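# Seat the lid on the box using two arms

## Task

Place the lid on the box right side up and press it fully home, damaging neither part, with the box still standing upright on the table at the end.

## Robot and tools

Robot: two arms, left_arm and right_arm, mounted on opposite sides of a table. Each has a parallel two-finger gripper and a wrist camera whose cable counts as part of the hand if it touches anything. Cameras: cam_high, cam_low, cam_left_wrist, cam_right_wrist, each 672x504.

Frames. Scene frame: origin at the table centre, +z up, table surface at z = +0.020 m. left_arm's base sits at (-0.010, +0.458, +0.039) m with quat_wxyz (+0.705, 0, 0, -0.709), about -90 degrees around z. right_arm's base sits at (-0.013, -0.459, +0.039) m with quat_wxyz (+0.712, 0, 0, +0.702), about +90 degrees around z. So each arm's own +x points across the table toward the centre, and left/right are not image sides. All hand readings, targets and offsets for an arm use that arm's own base frame. The gripper's fingers extend along its +x and close along its y. end_effector_position is the point between the fingers, 3 to 4 cm short of the tips; only the final 1.5 cm of each finger face is flat.

execute_actions(actions, cameras). actions is a list of actions; each action is a list of up to 15 rows, one row per 1/30 s step; if fewer than 15, the last row repeats to fill them. A row is always 14 numbers in [-1, 1]: left_arm dx, dy, dz, rx, ry, rz, opening, then right_arm the same seven. The six pose numbers are offsets, not poses: measured from that arm's Hand target as it was when the action began, along its base axes, and every row counts from that same starting point, not from the row before. A following action or call starts from the new Hand target, so sending an offset again moves further. Scale: 1.0 = 0.6 m for dx/dy/dz and 180 degrees for the rotation vector (rx, ry, rz), which turns about the Hand target position. A translation longer than 1.0 may be shortened. opening is absolute, not an offset: +1 = fully open (0.080 m), -1 = closed; empty fingers touch near -0.78. Closing fully takes at least about 0.6 s. To leave an arm in place, give 0 for its six pose numbers but repeat its current opening, because 0 there commands a half-open gripper. cameras: list of names, ["all"], or []; default shows images only for an empty actions list. An empty actions list just returns state and images.

move(target, speed, blend, opening_speed, grip_force, blocking, cameras). target is one 14-number row laid out as above, or a list of up to 15 such rows; every row is an offset from the same starting Hand targets, not chained. The grippers follow straight paths that all finish together, capped at 10 s. speed: top path speed in m/s, 0.002 to 4.3, default 0.25 (rotation up to twice that in rad/s); one value or one per target. blend: corner rounding in m for lists, default 0 (stop at each). opening_speed: rate of opening change per second on the -1..+1 scale, at least 0.2. grip_force: per-pad force cap in N, 8 to 34, one value or one per arm; it persists. blocking=false returns after about 0.5 s while the move continues. Paths do not avoid obstacles or the other arm; faster moves overshoot and strike harder. A target set beyond a contact keeps pushing. Avoid paths near an arm's own base; the elbow may whip round.

The move result adds a 'move:' line: done (within 8 mm and 2 degrees, at rest), off_target, moving, held (a check withheld a step or clearance stopped the path), blocked (gripper stopped far from its goal, usually by an obstacle; it then holds and presses less), or fault. limits=paced means a pose was clipped; limits=held means steps were withheld. An arm sent all-zero offsets gets no new pose.

wait(seconds): 0 to 3600; lets a running move continue, sends nothing new. stop(): brakes a running move, which needs some distance. zoom_image(camera, region): region [x0, y0, x1, y1] in pixels of that camera's newest image, at most 504 by 504. finished_scene(scene): ends the current scene for good once the lid is seated; make no further call in that reply.

Results: per arm, end_effector_position (m), end_effector_quat_wxyz, velocities (left out when joints read within noise), Hand target (last commanded pose after clipping; next offsets start from it), grip_measured (opening on the command scale, off by up to about 2 mm, and reading narrower than a firmly squeezed part), Joint positions (last value = opening in m), Joint torques, External joint torques (push-back estimate; an outside push toward larger joint values lowers it), Tool commands. Positions may be off by a few cm.

Behaviour: each step the commanded orientation is limited to 32 degrees from the measured one. Grippers often stop short or droop under friction and weight, more when reaching far; inspect the result and correct, sending the leftover distance as an offset. To grip, command about 0.08 below the opening read at first contact; less below grips more gently. To stop pressing, command a target back behind the gripper.

Avoid: dropping the lid or box, releasing moving parts, slamming, hitting, hard pushing, anything leaving the table, the arms or grippers touching each other, and loading the camera cables. Contact torque limits (N m): waist 17.8, shoulder 22, elbow 22, wrist pitch 5.8, wrist yaw 5.78, wrist roll 5.42; reaching one stops that arm 10 s. Large one-step jumps or impacts cause OVER-SPEED stops. Holding loads, stretched poses or pushing at unreachable goals heat motors (MOTOR HOT from 50 °C, stop at 95 °C). Joint ranges (rad): waist -3.054..3.054, shoulder 0..3.142, elbow 0..2.356, wrist pitch -1.571..1.571, wrist yaw -1.571..1.571, wrist roll -3.142..3.142. Loose objects may occasionally get nudged.

Each tool is called by a JSON object that holds its "api" and its "payload".

## Session

{"api": "execute_actions", "payload": {"actions": []}}

Scene clock: 0.00 s.
left_arm: end_effector_position=(+0.0896, +0.2066, +0.0935) grip_measured=+1.000 end_effector_quat_wxyz=(+0.495, -0.475, +0.454, +0.568) | right_arm: end_effector_position=(+0.2500, +0.1274, +0.0810) grip_measured=+1.000 end_effector_quat_wxyz=(+0.677, -0.233, +0.495, +0.492)
Joint positions: left_arm=[1.086 1.334 0.893 -1.041 -0.113 -0.574 0.08] | right_arm=[0.246 1.518 0.939 -0.847 -0.43 -0.831 0.08]
Joint velocities: within noise
Joint torques (N m): no reading
External joint torques (N m): no reading
Heat: left arm: hottest wrist pitch 35 °C (+0.0 °C/min); right arm: hottest wrist yaw 34 °C (+0.0 °C/min).
Hand target: left_arm +0.0901, +0.2078, +0.0953; +0.497, -0.474, +0.452, +0.569 | right_arm +0.2512, +0.1279, +0.0832; +0.679, -0.234, +0.491, +0.492
Tool commands: left_gripper/opening=+1.0 right_gripper/opening=+1.0

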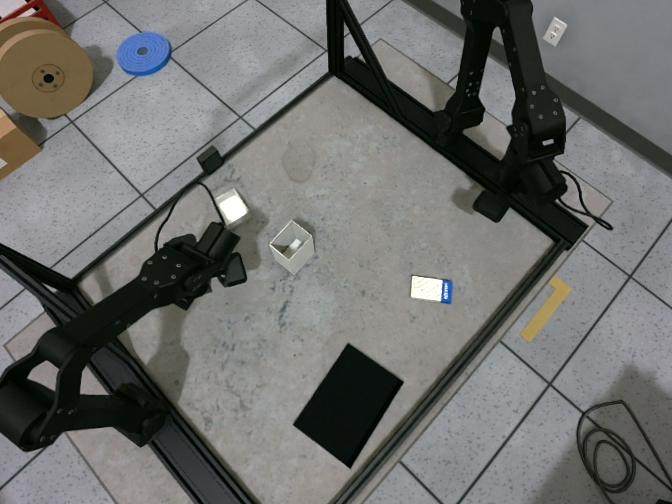

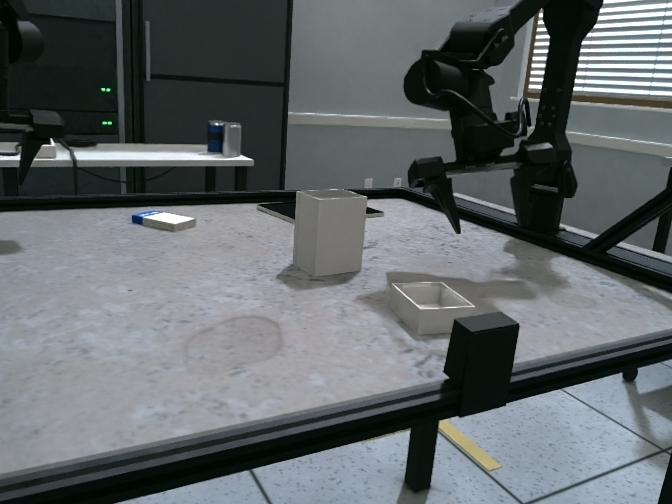

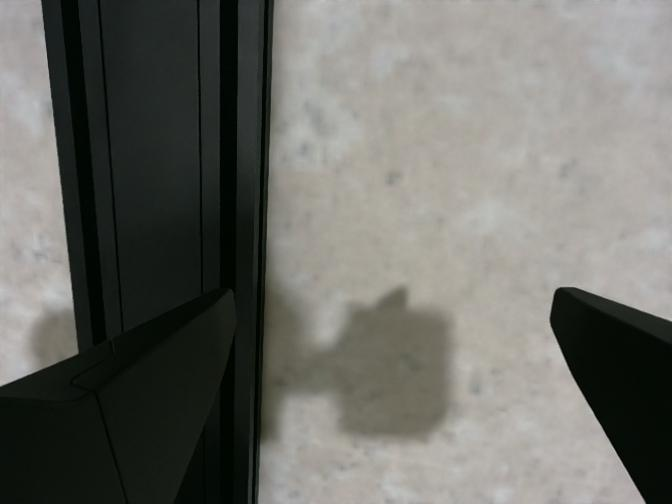

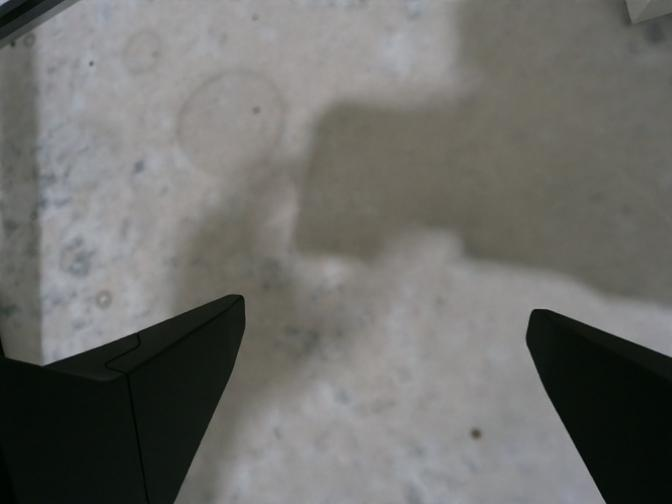

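{"api": "zoom_image", "payload": {"camera": "cam_high", "region": [180, 160, 348, 286]}}

{"api": "zoom_image", "payload": {"camera": "cam_low", "region": [260, 170, 500, 350]}}

Scaled by 3.000 from the camera's image (finer frame: 960x720).

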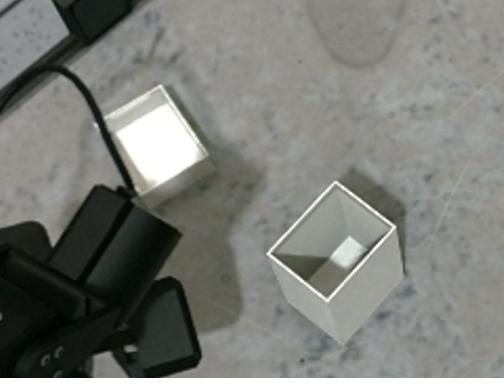

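Scaled by 2.100 from the camera's image (finer frame: 960x720).

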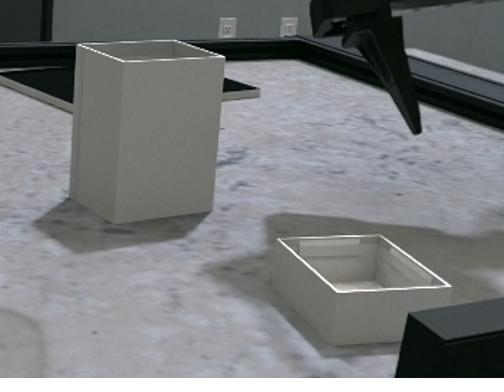

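{"api": "move", "payload": {"target": [0,0,0,0,0,0,1,-0.002,-0.213,0.278,-0.1234,0.0899,-0.3472,1], "cameras": ["all"]}}

Scene clock: 174.33 s.
left_arm: end_effector_position=(+0.0896, +0.2066, +0.0935) grip_measured=+1.000 end_effector_quat_wxyz=(+0.495, -0.475, +0.454, +0.568) | right_arm: end_effector_position=(+0.2500, +0.0016, +0.2439) grip_measured=+1.000 end_effector_quat_wxyz=(+0.759, -0.001, +0.651, +0.004)
Joint positions: left_arm=[1.086 1.334 0.893 -1.041 -0.113 -0.574 0.08] | right_arm=[0.004 1.431 1.575 -1.563 -0.004 -0.004 0.08]
Joint torques (N m): left_arm=[0.05 -4.23 5.48 0.74 -0.12 -0.02] | right_arm=[-0.36 -6.53 7.48 0.49 0.15 0.13]
External joint torques (N m): left_arm=[0.03 -0.51 0.12 0.3 -0.03 -0.02] | right_arm=[-0.36 -2.31 2.24 -0.07 0.15 0.13]
Heat: left arm: hottest elbow 36 °C (+1.0 °C/min); right arm: hottest elbow 37 °C (+1.0 °C/min).
Hand target: left_arm +0.0901, +0.2078, +0.0953; +0.497, -0.474, +0.451, +0.569 | right_arm +0.2500, +0.0001, +0.2499; +0.707, +0.000, +0.707, +0.000
Off the commanded pose: left_arm 0.002 m, 0 deg | right_arm 0.006 m, 9 deg.
joint sent to its limit (right arm) — joint 4 (wrist pitch), lower limit. The joint targets are off in orientation, not in position.
move: off_target (right_arm)

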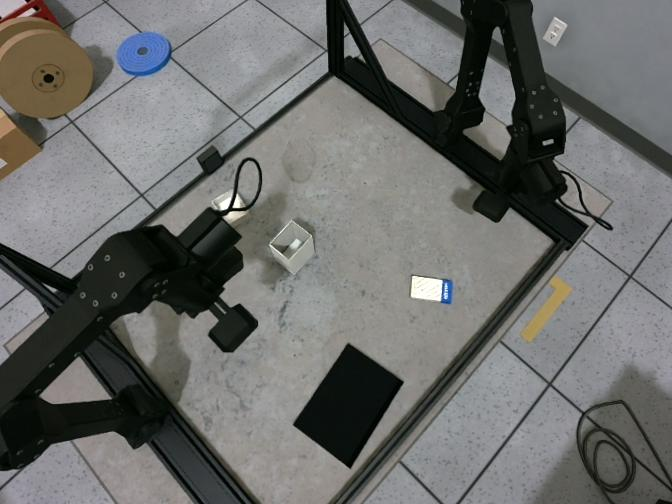

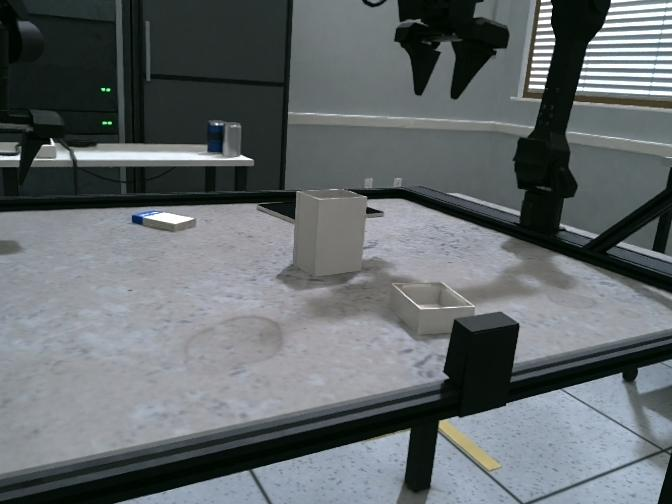

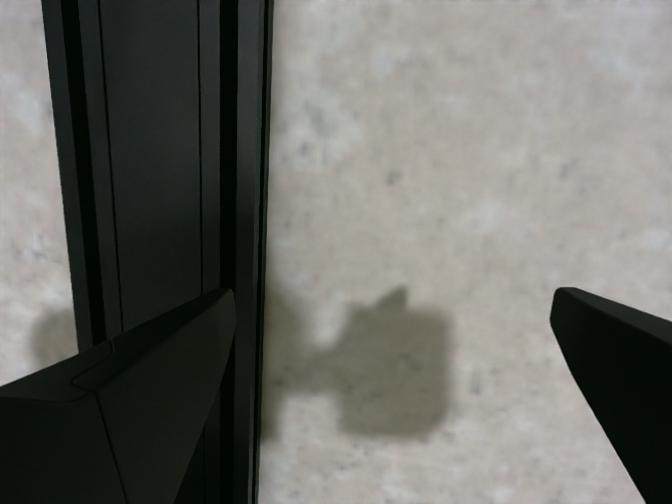

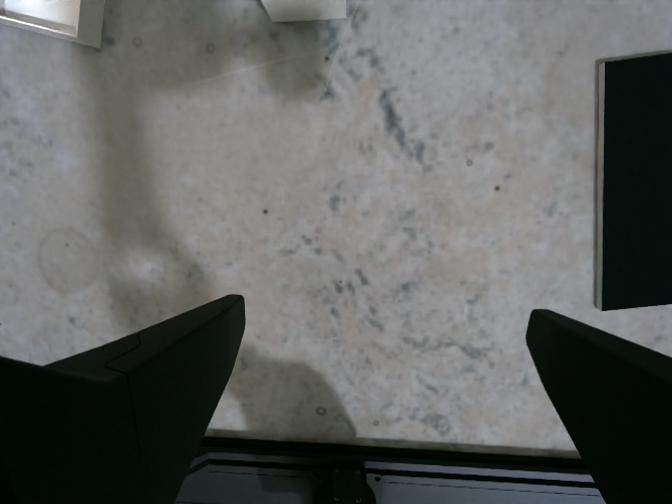

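{"api": "move", "payload": {"target": [0,0,0,0,0,0,1,0.0833,0.1667,-0.35,0,0,0,-0.7], "cameras": ["all"]}}

Scene clock: 215.43 s.
left_arm: end_effector_position=(+0.0896, +0.2066, +0.0935) grip_measured=+1.000 end_effector_quat_wxyz=(+0.495, -0.475, +0.454, +0.568) | right_arm: end_effector_position=(+0.2998, +0.0988, +0.0413) grip_measured=-0.697 end_effector_quat_wxyz=(+0.708, -0.002, +0.706, -0.001)
Joint positions: left_arm=[1.086 1.334 0.893 -1.041 -0.113 -0.574 0.08] | right_arm=[0.32 1.815 1.167 -0.921 0.005 0.318 0.004]
Joint torques (N m): left_arm=[0.01 -4.17 5.41 0.73 -0.12 -0.02] | right_arm=[0.08 -7.78 5.75 0.63 -0.11 0.14]
External joint torques (N m): left_arm=[0 -0.49 0.02 0.26 -0.03 -0.02] | right_arm=[0.13 -1.11 0.79 0.3 -0.13 0.14]
Heat: left arm: hottest elbow 36 °C (+0.0 °C/min); right arm: hottest elbow 35 °C (-1.0 °C/min).
Hand target: left_arm +0.0901, +0.2078, +0.0953; +0.497, -0.474, +0.451, +0.569 | right_arm +0.3000, +0.1000, +0.0399; +0.707, +0.000, +0.707, +0.000
Off the commanded pose: left_arm 0.002 m, 0 deg | right_arm 0.002 m, 0 deg.
move: done

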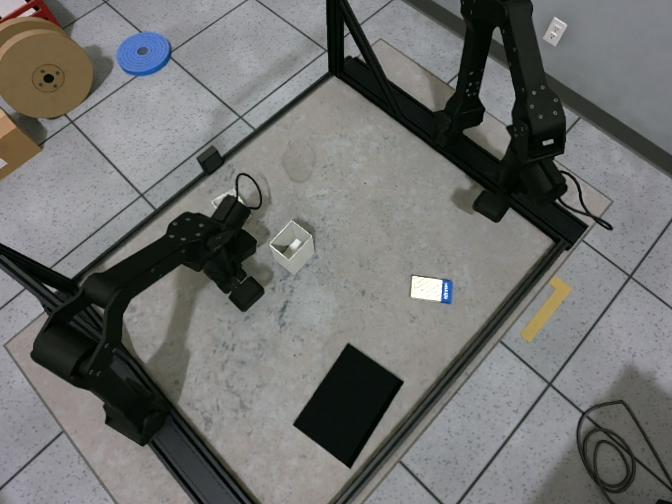

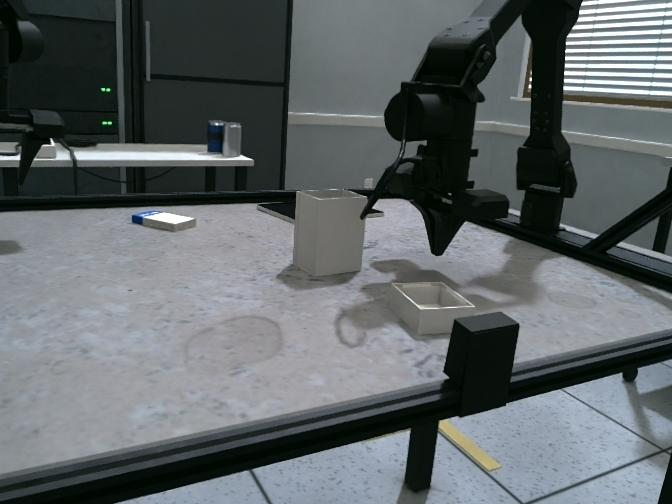

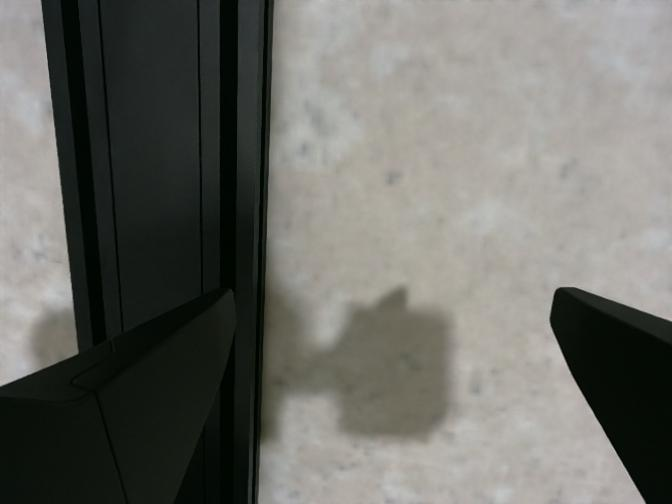

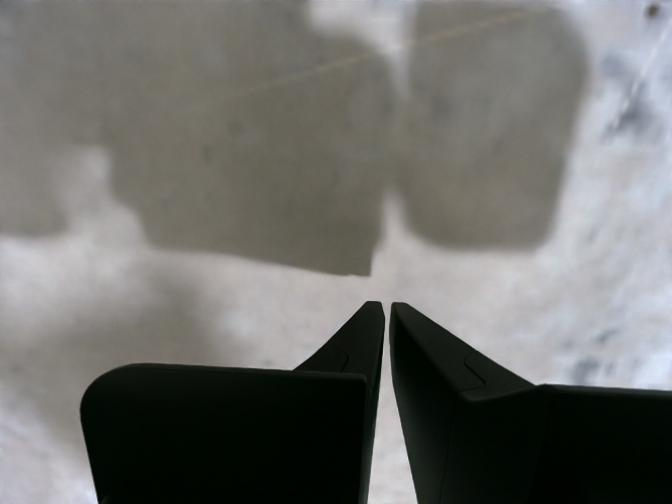

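{"api": "move", "payload": {"target": [0,0,0,0,0,0,1,0,-0.1667,0.2667,0,0,0,-0.7], "cameras": ["cam_high","cam_right_wrist"]}}

{"api": "move", "payload": {"target": [0,0,0,0,0,0,1,0,0.0833,0,0,0,0,-0.7], "cameras": ["cam_right_wrist"]}}

{"api": "move", "payload": {"target": [0,0,0,0,0,0,1,0.0833,0,0,0,0,0,-0.7], "cameras": ["cam_high","cam_low","cam_right_wrist"]}}

Scene clock: 241.93 s.
left_arm: end_effector_position=(+0.0896, +0.2066, +0.0935) grip_measured=+1.000 end_effector_quat_wxyz=(+0.495, -0.475, +0.454, +0.568) | right_arm: end_effector_position=(+0.2976, -0.0001, +0.1978) grip_measured=-0.697 end_effector_quat_wxyz=(+0.705, +0.000, +0.709, -0.002)
Joint positions: left_arm=[1.086 1.334 0.893 -1.041 -0.113 -0.574 0.08] | right_arm=[0.002 1.692 1.653 -1.538 0.004 0.005 0.004]
Joint torques (N m): left_arm=[-0.02 -4.2 5.43 0.75 -0.11 0.02] | right_arm=[-0.16 -6.93 7.6 0.19 -0.14 -0.1]
External joint torques (N m): left_arm=[-0.02 -0.52 0.11 0.31 -0.02 0.02] | right_arm=[-0.16 -0.87 2.41 -0.1 -0.15 -0.1]
Heat: left arm: hottest elbow 37 °C (+1.0 °C/min); right arm: hottest shoulder 37 °C (+2.0 °C/min).
Hand target: left_arm +0.0901, +0.2078, +0.0953; +0.497, -0.474, +0.451, +0.569 | right_arm +0.3000, +0.0001, +0.1999; +0.707, +0.000, +0.707, +0.000
Off the commanded pose: left_arm 0.002 m, 0 deg | right_arm 0.003 m, 0 deg.
move: done

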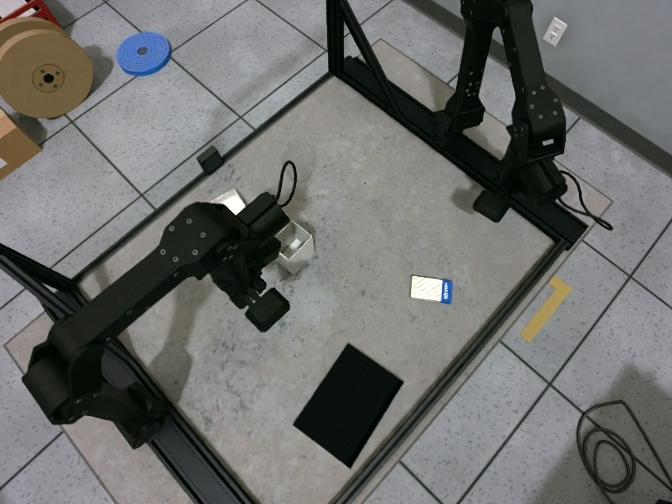

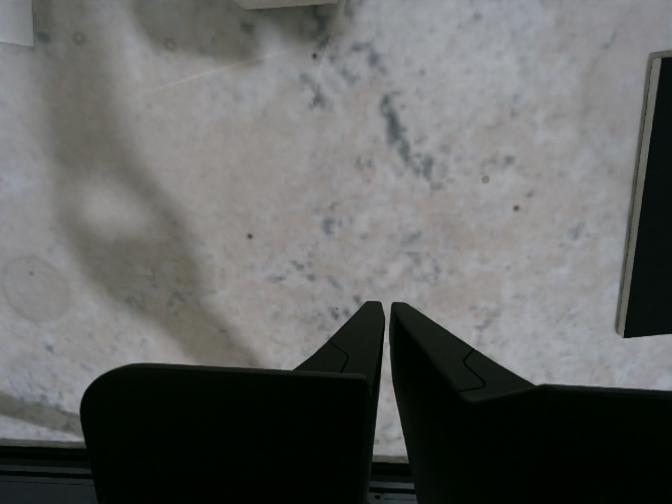

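Scene clock: 242.70 s.
left_arm: end_effector_position=(+0.0896, +0.2066, +0.0935) grip_measured=+1.000 end_effector_quat_wxyz=(+0.495, -0.475, +0.454, +0.568) | right_arm: end_effector_position=(+0.2976, +0.0495, +0.1980) grip_measured=-0.697 end_effector_quat_wxyz=(+0.705, -0.002, +0.709, +0.001)
Joint positions: left_arm=[1.086 1.334 0.893 -1.041 -0.113 -0.574 0.08] | right_arm=[0.165 1.708 1.672 -1.541 0 0.161 0.004]
Joint torques (N m): left_arm=[-0.17 -4.19 5.42 0.74 -0.12 0] | right_arm=[0.04 -7.05 7.73 0.17 0.04 0.13]
External joint torques (N m): left_arm=[-0.18 -0.48 0.06 0.29 -0.03 0] | right_arm=[0.09 -0.86 2.51 -0.14 0.02 0.13]
Heat: left arm: hottest elbow 37 °C (+1.0 °C/min); right arm: hottest shoulder 37 °C (+2.0 °C/min).
Hand target: left_arm +0.0901, +0.2078, +0.0953; +0.497, -0.474, +0.451, +0.569 | right_arm +0.3000, +0.0500, +0.1999; +0.707, +0.000, +0.707, +0.000
Off the commanded pose: left_arm 0.002 m, 0 deg | right_arm 0.003 m, 0 deg.
move: done

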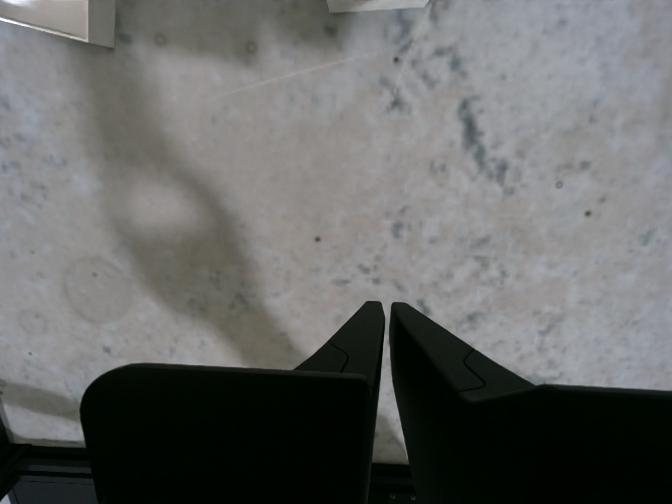

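Scene clock: 243.50 s.
left_arm: end_effector_position=(+0.0896, +0.2066, +0.0935) grip_measured=+1.000 end_effector_quat_wxyz=(+0.495, -0.475, +0.454, +0.568) | right_arm: end_effector_position=(+0.3476, +0.0503, +0.1978) grip_measured=-0.697 end_effector_quat_wxyz=(+0.713, +0.002, +0.701, +0.000)
Joint positions: left_arm=[1.086 1.334 0.893 -1.041 -0.113 -0.574 0.08] | right_arm=[0.143 1.891 1.899 -1.563 0 0.146 0.004]
Joint torques (N m): left_arm=[0.09 -4.24 5.41 0.72 -0.14 -0.01] | right_arm=[-0.05 -8.88 7.61 0.25 0.02 -0.09]
External joint torques (N m): left_arm=[0.08 -0.53 0.06 0.27 -0.05 -0.01] | right_arm=[-0.04 -1.39 2.41 -0.07 0.02 -0.09]
Heat: left arm: hottest elbow 37 °C (+1.0 °C/min); right arm: hottest shoulder 37 °C (+2.0 °C/min).
Hand target: left_arm +0.0901, +0.2078, +0.0953; +0.497, -0.474, +0.451, +0.569 | right_arm +0.3499, +0.0500, +0.2000; +0.707, +0.000, +0.707, +0.000
Off the commanded pose: left_arm 0.002 m, 0 deg | right_arm 0.003 m, 1 deg.
joint sent to its limit (right arm) — joint 4 (wrist pitch), lower limit. The joint targets still meet the commanded pose.
move: done

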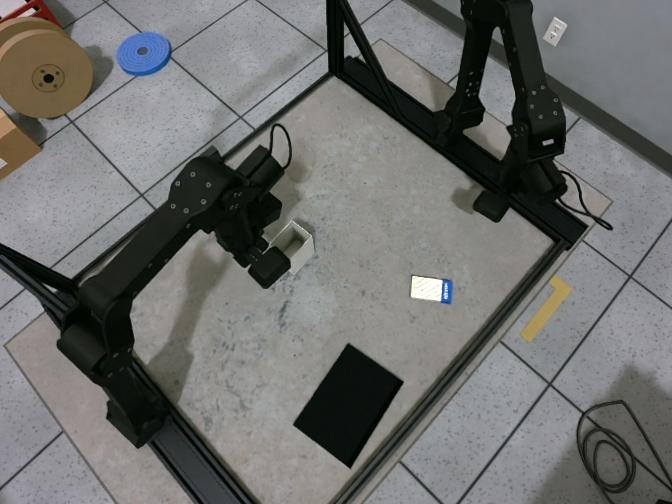

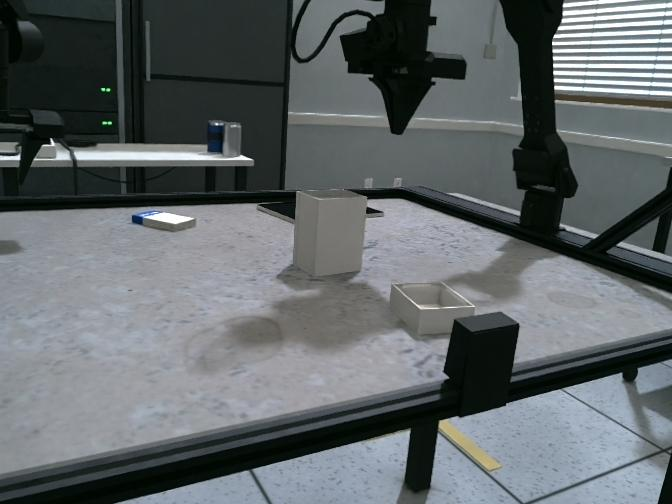

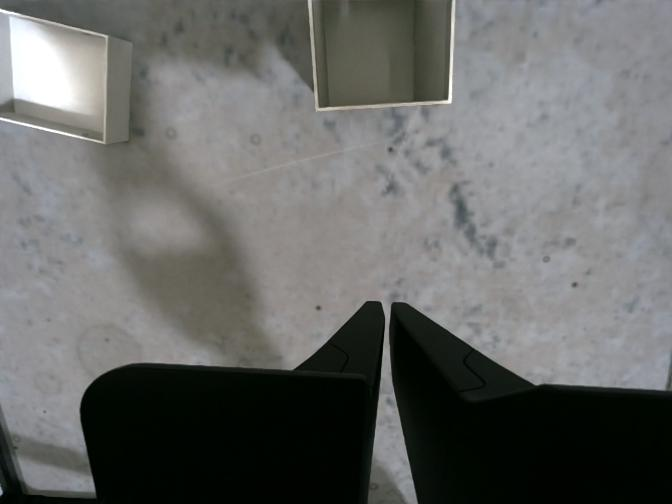

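{"api": "move", "payload": {"target": [0,0,0,0,0,0,1,0.1,0.0833,0.0333,0,0,0,-0.7], "cameras": ["cam_high","cam_right_wrist"]}}

{"api": "zoom_image", "payload": {"camera": "cam_right_wrist", "region": [0, 0, 504, 300]}}

Scene clock: 308.90 s.
left_arm: end_effector_position=(+0.0896, +0.2066, +0.0935) grip_measured=+1.000 end_effector_quat_wxyz=(+0.495, -0.475, +0.454, +0.568) | right_arm: end_effector_position=(+0.4075, +0.0997, +0.2184) grip_measured=-0.697 end_effector_quat_wxyz=(+0.764, +0.013, +0.644, +0.016)
Joint positions: left_arm=[1.086 1.334 0.893 -1.041 -0.113 -0.574 0.08] | right_arm=[0.24 2.086 2.253 -1.563 0 0.235 0.004]
Joint torques (N m): left_arm=[0.09 -4.25 5.48 0.74 -0.12 0] | right_arm=[-0.11 -9.87 7.61 0.54 0.06 0.13]
External joint torques (N m): left_arm=[0.04 -0.55 0.11 0.29 -0.02 0] | right_arm=[-0.15 -1.28 2.5 -0.03 0.05 0.13]
Heat: left arm: hottest elbow 37 °C (+0.0 °C/min); right arm: hottest elbow 38 °C (+2.0 °C/min).
Hand target: left_arm +0.0901, +0.2078, +0.0953; +0.497, -0.474, +0.451, +0.569 | right_arm +0.4100, +0.1000, +0.2198; +0.707, +0.000, +0.707, +0.000
Off the commanded pose: left_arm 0.002 m, 0 deg | right_arm 0.003 m, 10 deg.
joint sent to its limit (right arm) — joint 4 (wrist pitch), lower limit. The joint targets are off in orientation, not in position.
move: off_target (right_arm)

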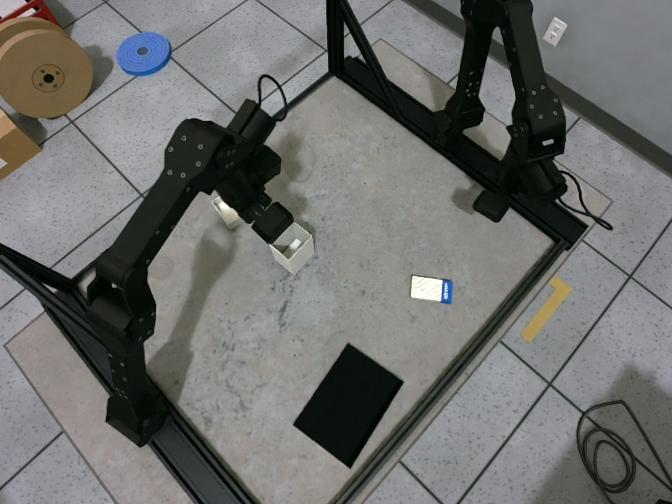

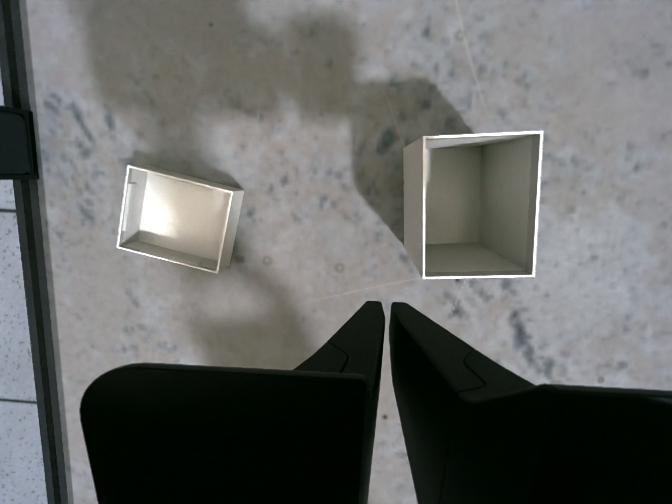

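Scaled by 1.000.

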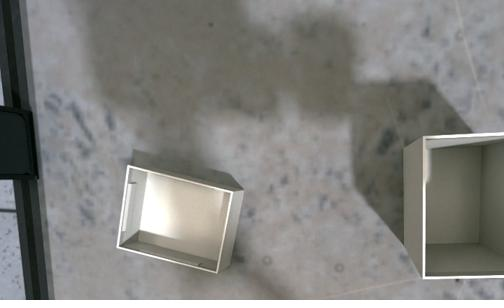

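{"api": "move", "payload": {"target": [0,0,0,0,0,0,1,-0.015,0.2233,-0.1663,0,0,0.4367,1], "cameras": ["cam_high","cam_low","cam_right_wrist"]}}

Scene clock: 490.10 s.
left_arm: end_effector_position=(+0.0896, +0.2066, +0.0935) grip_measured=+1.000 end_effector_quat_wxyz=(+0.495, -0.475, +0.454, +0.568) | right_arm: end_effector_position=(+0.3976, +0.2324, +0.1193) grip_measured=+0.997 end_effector_quat_wxyz=(+0.554, -0.446, +0.542, +0.447)
Joint positions: left_arm=[1.086 1.334 0.893 -1.041 -0.113 -0.574 0.08] | right_arm=[0.528 2.373 2.335 -1.516 -0.003 -0.839 0.08]
Joint torques (N m): left_arm=[-0.09 -4.16 5.45 0.74 -0.13 0.01] | right_arm=[0.08 -12.04 7.61 0.56 0.08 -0.18]
External joint torques (N m): left_arm=[-0.09 -0.5 0.18 0.32 -0.04 0.02] | right_arm=[0.03 -1.49 2.32 0.25 0.13 -0.18]
Heat: left arm: hottest elbow 38 °C (+0.0 °C/min); right arm: hottest shoulder 49 °C (+1.0 °C/min).
Hand target: left_arm +0.0901, +0.2078, +0.0953; +0.497, -0.474, +0.451, +0.569 | right_arm +0.4009, +0.2340, +0.1201; +0.547, -0.448, +0.547, +0.448
Off the commanded pose: left_arm 0.002 m, 0 deg | right_arm 0.004 m, 1 deg.
joint sent to its limit (right arm) — joint 3 (elbow), upper limit, where the elbow is as straight as it goes. The joint targets still meet the commanded pose.
move: done

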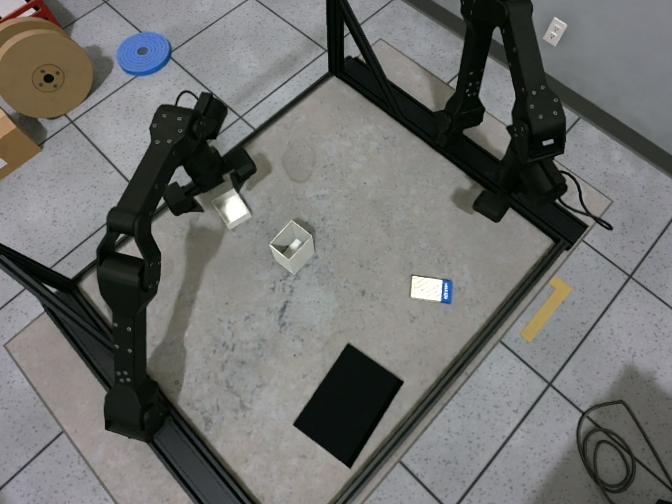

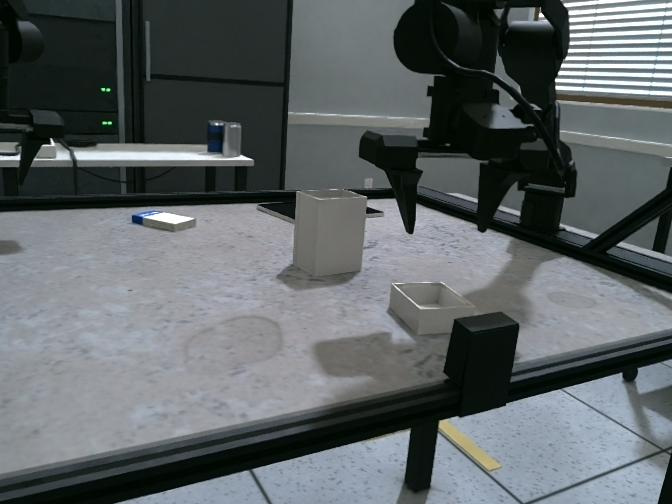

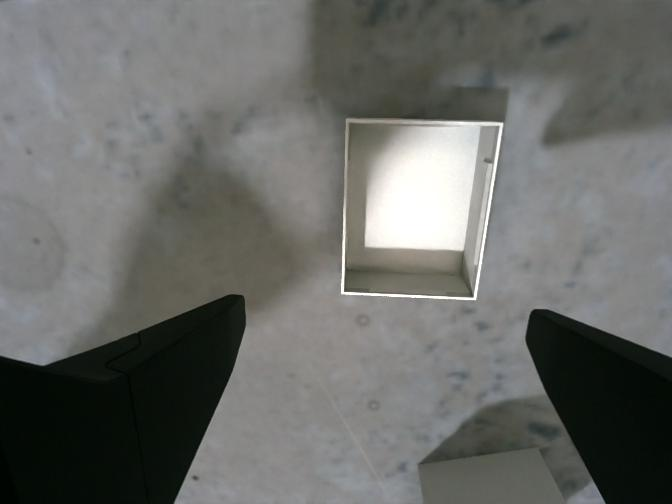

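{"api": "move", "payload": {"target": [0,0,0,0,0,0,1,0.035,-0.0072,0,0,0,0,1], "cameras": ["cam_right_wrist"]}}

{"api": "move", "payload": {"target": [0,0,0,0,0,0,1,0,0,-0.0667,0,0,0,1], "cameras": ["cam_right_wrist"]}}

{"api": "move", "payload": {"target": [0,0,0,0,0,0,1,0,0,-0.0333,0,0,0,1], "cameras": ["cam_right_wrist","cam_low"]}}

Scene clock: 529.67 s.
left_arm: end_effector_position=(+0.0896, +0.2066, +0.0935) grip_measured=+1.000 end_effector_quat_wxyz=(+0.495, -0.475, +0.454, +0.568) | right_arm: end_effector_position=(+0.4186, +0.2277, +0.1197) grip_measured=+0.997 end_effector_quat_wxyz=(+0.579, -0.451, +0.517, +0.441)
Joint positions: left_arm=[1.086 1.334 0.893 -1.041 -0.113 -0.574 0.08] | right_arm=[0.497 2.374 2.335 -1.443 -0.002 -0.869 0.08]
Joint torques (N m): left_arm=[0 -4.25 5.46 0.72 -0.14 0.02] | right_arm=[0.11 -11.98 7.79 0.74 0.04 -0.14]
External joint torques (N m): left_arm=[-0.01 -0.59 0.17 0.3 -0.05 0.03] | right_arm=[0.19 -1.47 2.44 0.3 0.08 -0.14]
Heat: left arm: hottest elbow 38 °C (+0.0 °C/min); right arm: hottest shoulder 48 °C (+0.0 °C/min).
Hand target: left_arm +0.0901, +0.2078, +0.0953; +0.497, -0.474, +0.451, +0.569 | right_arm +0.4220, +0.2297, +0.1201; +0.547, -0.448, +0.547, +0.448
Off the commanded pose: left_arm 0.002 m, 0 deg | right_arm 0.004 m, 5 deg.
joint sent to its limit (right arm) — joint 3 (elbow), upper limit, where the elbow is as straight as it goes. The joint targets are off in orientation, not in position.
move: off_target (right_arm)

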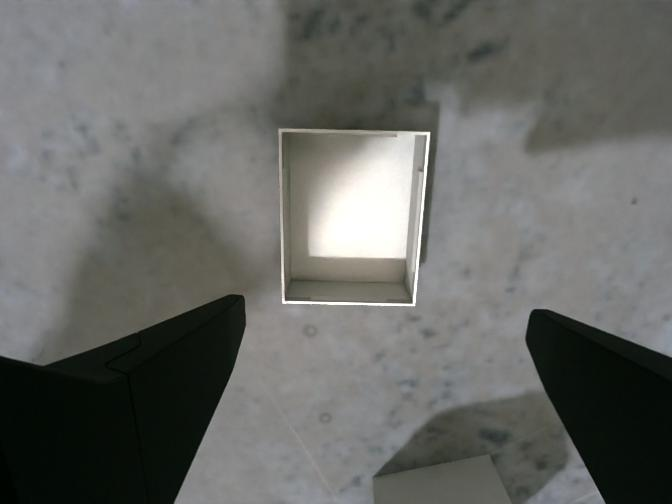

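Scene clock: 530.30 s.
left_arm: end_effector_position=(+0.0896, +0.2066, +0.0935) grip_measured=+1.000 end_effector_quat_wxyz=(+0.495, -0.475, +0.454, +0.568) | right_arm: end_effector_position=(+0.4198, +0.2284, +0.0768) grip_measured=+0.997 end_effector_quat_wxyz=(+0.549, -0.446, +0.548, +0.447)
Joint positions: left_arm=[1.086 1.334 0.893 -1.041 -0.113 -0.574 0.08] | right_arm=[0.497 2.472 2.342 -1.439 -0.002 -0.869 0.08]
Joint torques (N m): left_arm=[-0.08 -4.2 5.45 0.74 -0.12 0] | right_arm=[0.14 -13.49 6.89 0.55 0.07 -0.12]
External joint torques (N m): left_arm=[-0.09 -0.49 0.08 0.3 -0.03 0] | right_arm=[0.08 -2.58 1.62 0.26 0.12 -0.12]
Heat: left arm: hottest elbow 38 °C (+0.0 °C/min); right arm: hottest shoulder 48 °C (+0.0 °C/min).
Hand target: left_arm +0.0901, +0.2078, +0.0953; +0.497, -0.474, +0.451, +0.569 | right_arm +0.4220, +0.2297, +0.0800; +0.547, -0.448, +0.547, +0.448
Off the commanded pose: left_arm 0.002 m, 0 deg | right_arm 0.004 m, 0 deg.
joint sent to its limit (right arm) — joint 3 (elbow), upper limit, where the elbow is as straight as it goes. The joint targets still meet the commanded pose.
move: done

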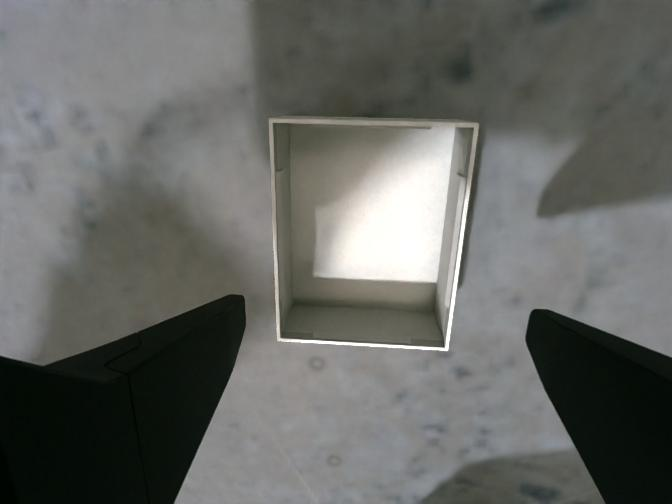

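Scene clock: 530.93 s.
left_arm: end_effector_position=(+0.0896, +0.2066, +0.0935) grip_measured=+1.000 end_effector_quat_wxyz=(+0.495, -0.475, +0.454, +0.568) | right_arm: end_effector_position=(+0.4223, +0.2297, +0.0624) grip_measured=+0.997 end_effector_quat_wxyz=(+0.550, -0.446, +0.547, +0.447)
Joint positions: left_arm=[1.086 1.334 0.893 -1.041 -0.113 -0.574 0.08] | right_arm=[0.497 2.479 2.296 -1.384 -0.002 -0.869 0.08]
Joint torques (N m): left_arm=[-0.03 -4.11 5.44 0.74 -0.11 0.01] | right_arm=[0.06 -13.16 5.63 0.58 0.05 -0.1]
External joint torques (N m): left_arm=[-0.07 -0.47 0.12 0.29 -0.01 0.01] | right_arm=[0.08 -2.27 0.34 0.25 0.09 -0.1]
Heat: left arm: hottest elbow 38 °C (+0.0 °C/min); right arm: hottest shoulder 48 °C (+0.0 °C/min).
Hand target: left_arm +0.0901, +0.2078, +0.0953; +0.497, -0.474, +0.451, +0.569 | right_arm +0.4220, +0.2297, +0.0601; +0.547, -0.448, +0.547, +0.448
Off the commanded pose: left_arm 0.002 m, 0 deg | right_arm 0.002 m, 0 deg.
move: done
Images, in order (width x height): cam_low 672x504, cam_right_wrist 672x504.

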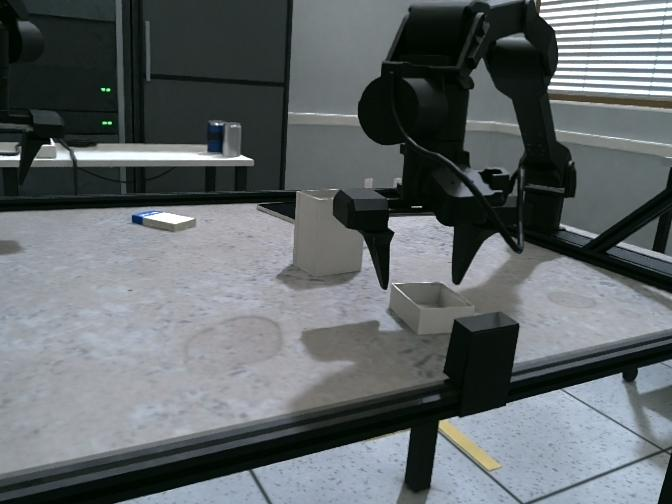

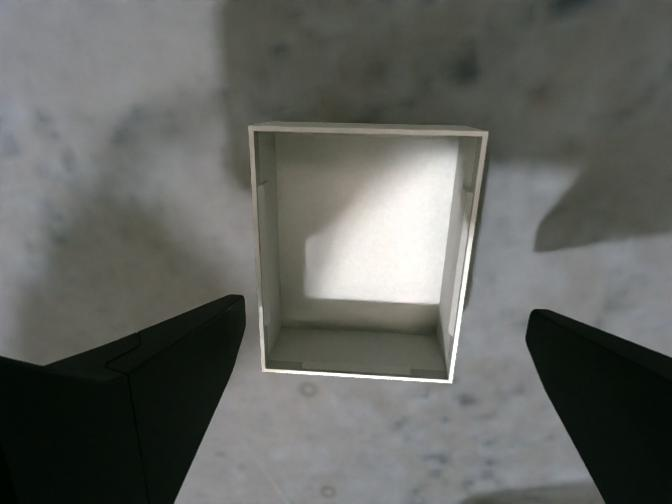

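{"api": "move", "payload": {"target": [0,0,0,0,0,0,1,-0.0062,0.0265,0,0,0,-0.0067,1], "cameras": ["cam_right_wrist"]}}

Scene clock: 785.33 s.
left_arm: end_effector_position=(+0.0896, +0.2066, +0.0935) grip_measured=+1.000 end_effector_quat_wxyz=(+0.495, -0.475, +0.454, +0.568) | right_arm: end_effector_position=(+0.4161, +0.2454, +0.0604) grip_measured=+0.997 end_effector_quat_wxyz=(+0.550, -0.443, +0.552, +0.444)
Joint positions: left_arm=[1.086 1.334 0.893 -1.041 -0.113 -0.574 0.08] | right_arm=[0.532 2.503 2.334 -1.404 -0.002 -0.824 0.08]
Joint torques (N m): left_arm=[-0.01 -4.28 5.49 0.74 -0.11 0.02] | right_arm=[-0.15 -12.37 7.68 0.12 0.05 0.12]
External joint torques (N m): left_arm=[-0.03 -0.63 0.22 0.32 -0.01 0.02] | right_arm=[-0.13 -1.31 2.37 -0.18 0.09 0.12]
Heat: left arm: hottest elbow 40 °C (+1.0 °C/min); right arm: hottest shoulder 72 °C (+2.0 °C/min). Fold the right arm in close to its base, or ease its load, before you think long.
Hand target: left_arm +0.0901, +0.2078, +0.0953; +0.497, -0.474, +0.451, +0.569 | right_arm +0.4182, +0.2456, +0.0601; +0.552, -0.442, +0.552, +0.442
Off the commanded pose: left_arm 0.002 m, 0 deg | right_arm 0.002 m, 0 deg.
MOTOR HOT: joint 2 (shoulder) of the right arm reports 72 °C; the controller stops that arm at 95 °C. To cool a motor, set the load down, stop pushing, or move to a pose that needs little force.
joint at its limit (right arm) — joint 3 (elbow), upper limit, where the elbow is as straight as it goes.
move: done

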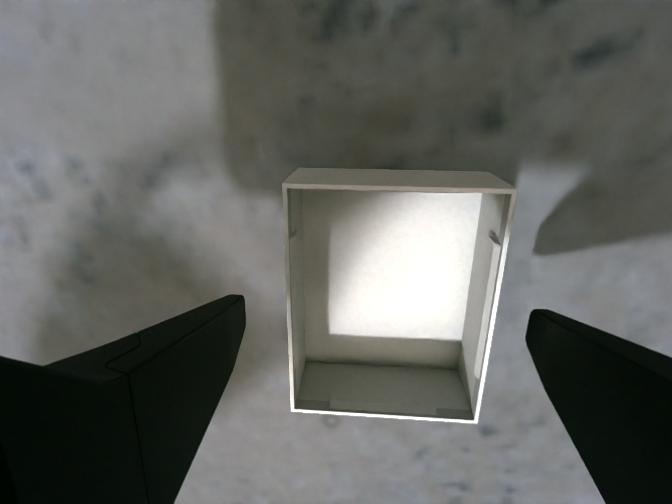

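{"api": "move", "payload": {"target": [[0,0,0,0,0,0,1,0.0048,-0.001,-0.01,0,0,0,1],[0,0,0,0,0,0,1,0.0048,-0.001,-0.0552,0,0,0,1]], "speed": 0.1, "cameras": ["cam_right_wrist","cam_low"]}}

Scene clock: 794.70 s.
left_arm: end_effector_position=(+0.0896, +0.2066, +0.0935) grip_measured=+1.000 end_effector_quat_wxyz=(+0.495, -0.475, +0.454, +0.568) | right_arm: end_effector_position=(+0.4217, +0.2473, +0.0310) grip_measured=+0.997 end_effector_quat_wxyz=(+0.555, -0.443, +0.548, +0.443)
Joint positions: left_arm=[1.086 1.334 0.893 -1.041 -0.113 -0.574 0.08] | right_arm=[0.53 2.52 2.247 -1.289 0 -0.824 0.08]
Joint torques (N m): left_arm=[-0.08 -4.24 5.51 0.76 -0.12 0] | right_arm=[-0.29 -13.07 5.17 0.6 -0.02 -0.01]
External joint torques (N m): left_arm=[-0.09 -0.56 0.13 0.29 -0.02 0] | right_arm=[-0.27 -1.93 -0.17 0.27 0.02 -0.02]
Heat: left arm: hottest elbow 40 °C (+1.0 °C/min); right arm: hottest shoulder 68 °C (-3.0 °C/min). Fold the right arm in close to its base, or ease its load, before you think long.
Hand target: left_arm +0.0901, +0.2078, +0.0953; +0.497, -0.474, +0.451, +0.569 | right_arm +0.4211, +0.2451, +0.0270; +0.552, -0.442, +0.552, +0.442
Off the commanded pose: left_arm 0.002 m, 0 deg | right_arm 0.005 m, 1 deg.
MOTOR HOT: still on. Joint 2 (shoulder) of the right arm reports 68 °C.
move: done
Images, in order (width x height): cam_low 672x504, cam_right_wrist 672x504.

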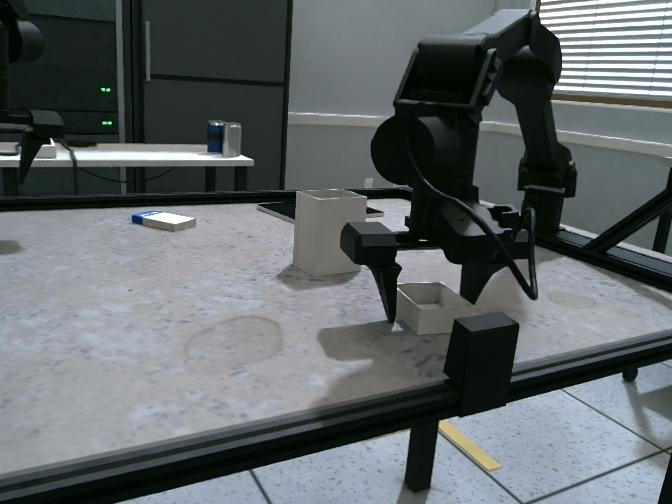

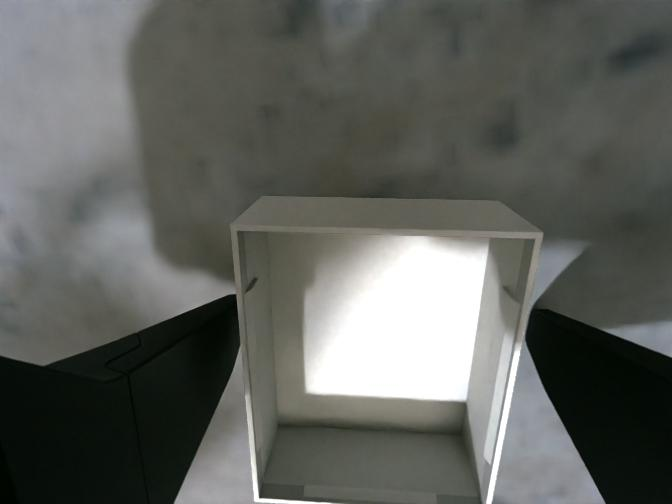

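{"api": "move", "payload": {"target": [0,0,0,0,0,0,1,0,0,0,0,0,0,0.4], "grip_force": [34,12], "opening_speed": 1.0, "cameras": ["cam_right_wrist"]}}

Scene clock: 812.47 s.
left_arm: end_effector_position=(+0.0896, +0.2066, +0.0935) grip_measured=+1.000 end_effector_quat_wxyz=(+0.495, -0.475, +0.454, +0.568) | right_arm: end_effector_position=(+0.4226, +0.2467, +0.0310) grip_measured=+0.550 end_effector_quat_wxyz=(+0.556, -0.443, +0.547, +0.442)
Joint positions: left_arm=[1.086 1.334 0.893 -1.041 -0.113 -0.574 0.08] | right_arm=[0.528 2.52 2.247 -1.286 0 -0.824 0.06]
Joint torques (N m): left_arm=[0.03 -4.17 5.47 0.74 -0.11 0] | right_arm=[-0.16 -13.13 5.16 0.39 -0.01 0.02]
External joint torques (N m): left_arm=[0.02 -0.49 0.14 0.31 -0.02 0] | right_arm=[-0.24 -1.91 -0.23 0.06 0.04 0.02]
Heat: left arm: hottest elbow 40 °C (+1.0 °C/min); right arm: hottest shoulder 64 °C (-7.1 °C/min). Fold the right arm in close to its base, or ease its load, before you think long.
Hand target: left_arm +0.0901, +0.2078, +0.0953; +0.497, -0.474, +0.451, +0.569 | right_arm +0.4212, +0.2450, +0.0271; +0.552, -0.442, +0.552, +0.442
Off the commanded pose: left_arm 0.002 m, 0 deg | right_arm 0.005 m, 1 deg.
MOTOR HOT: still on. Joint 2 (shoulder) of the right arm reports 64 °C.
grip_force (N): 34, 12
move: done

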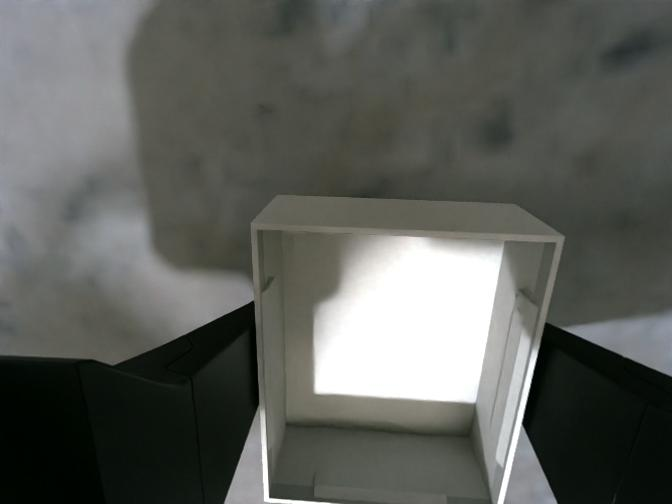

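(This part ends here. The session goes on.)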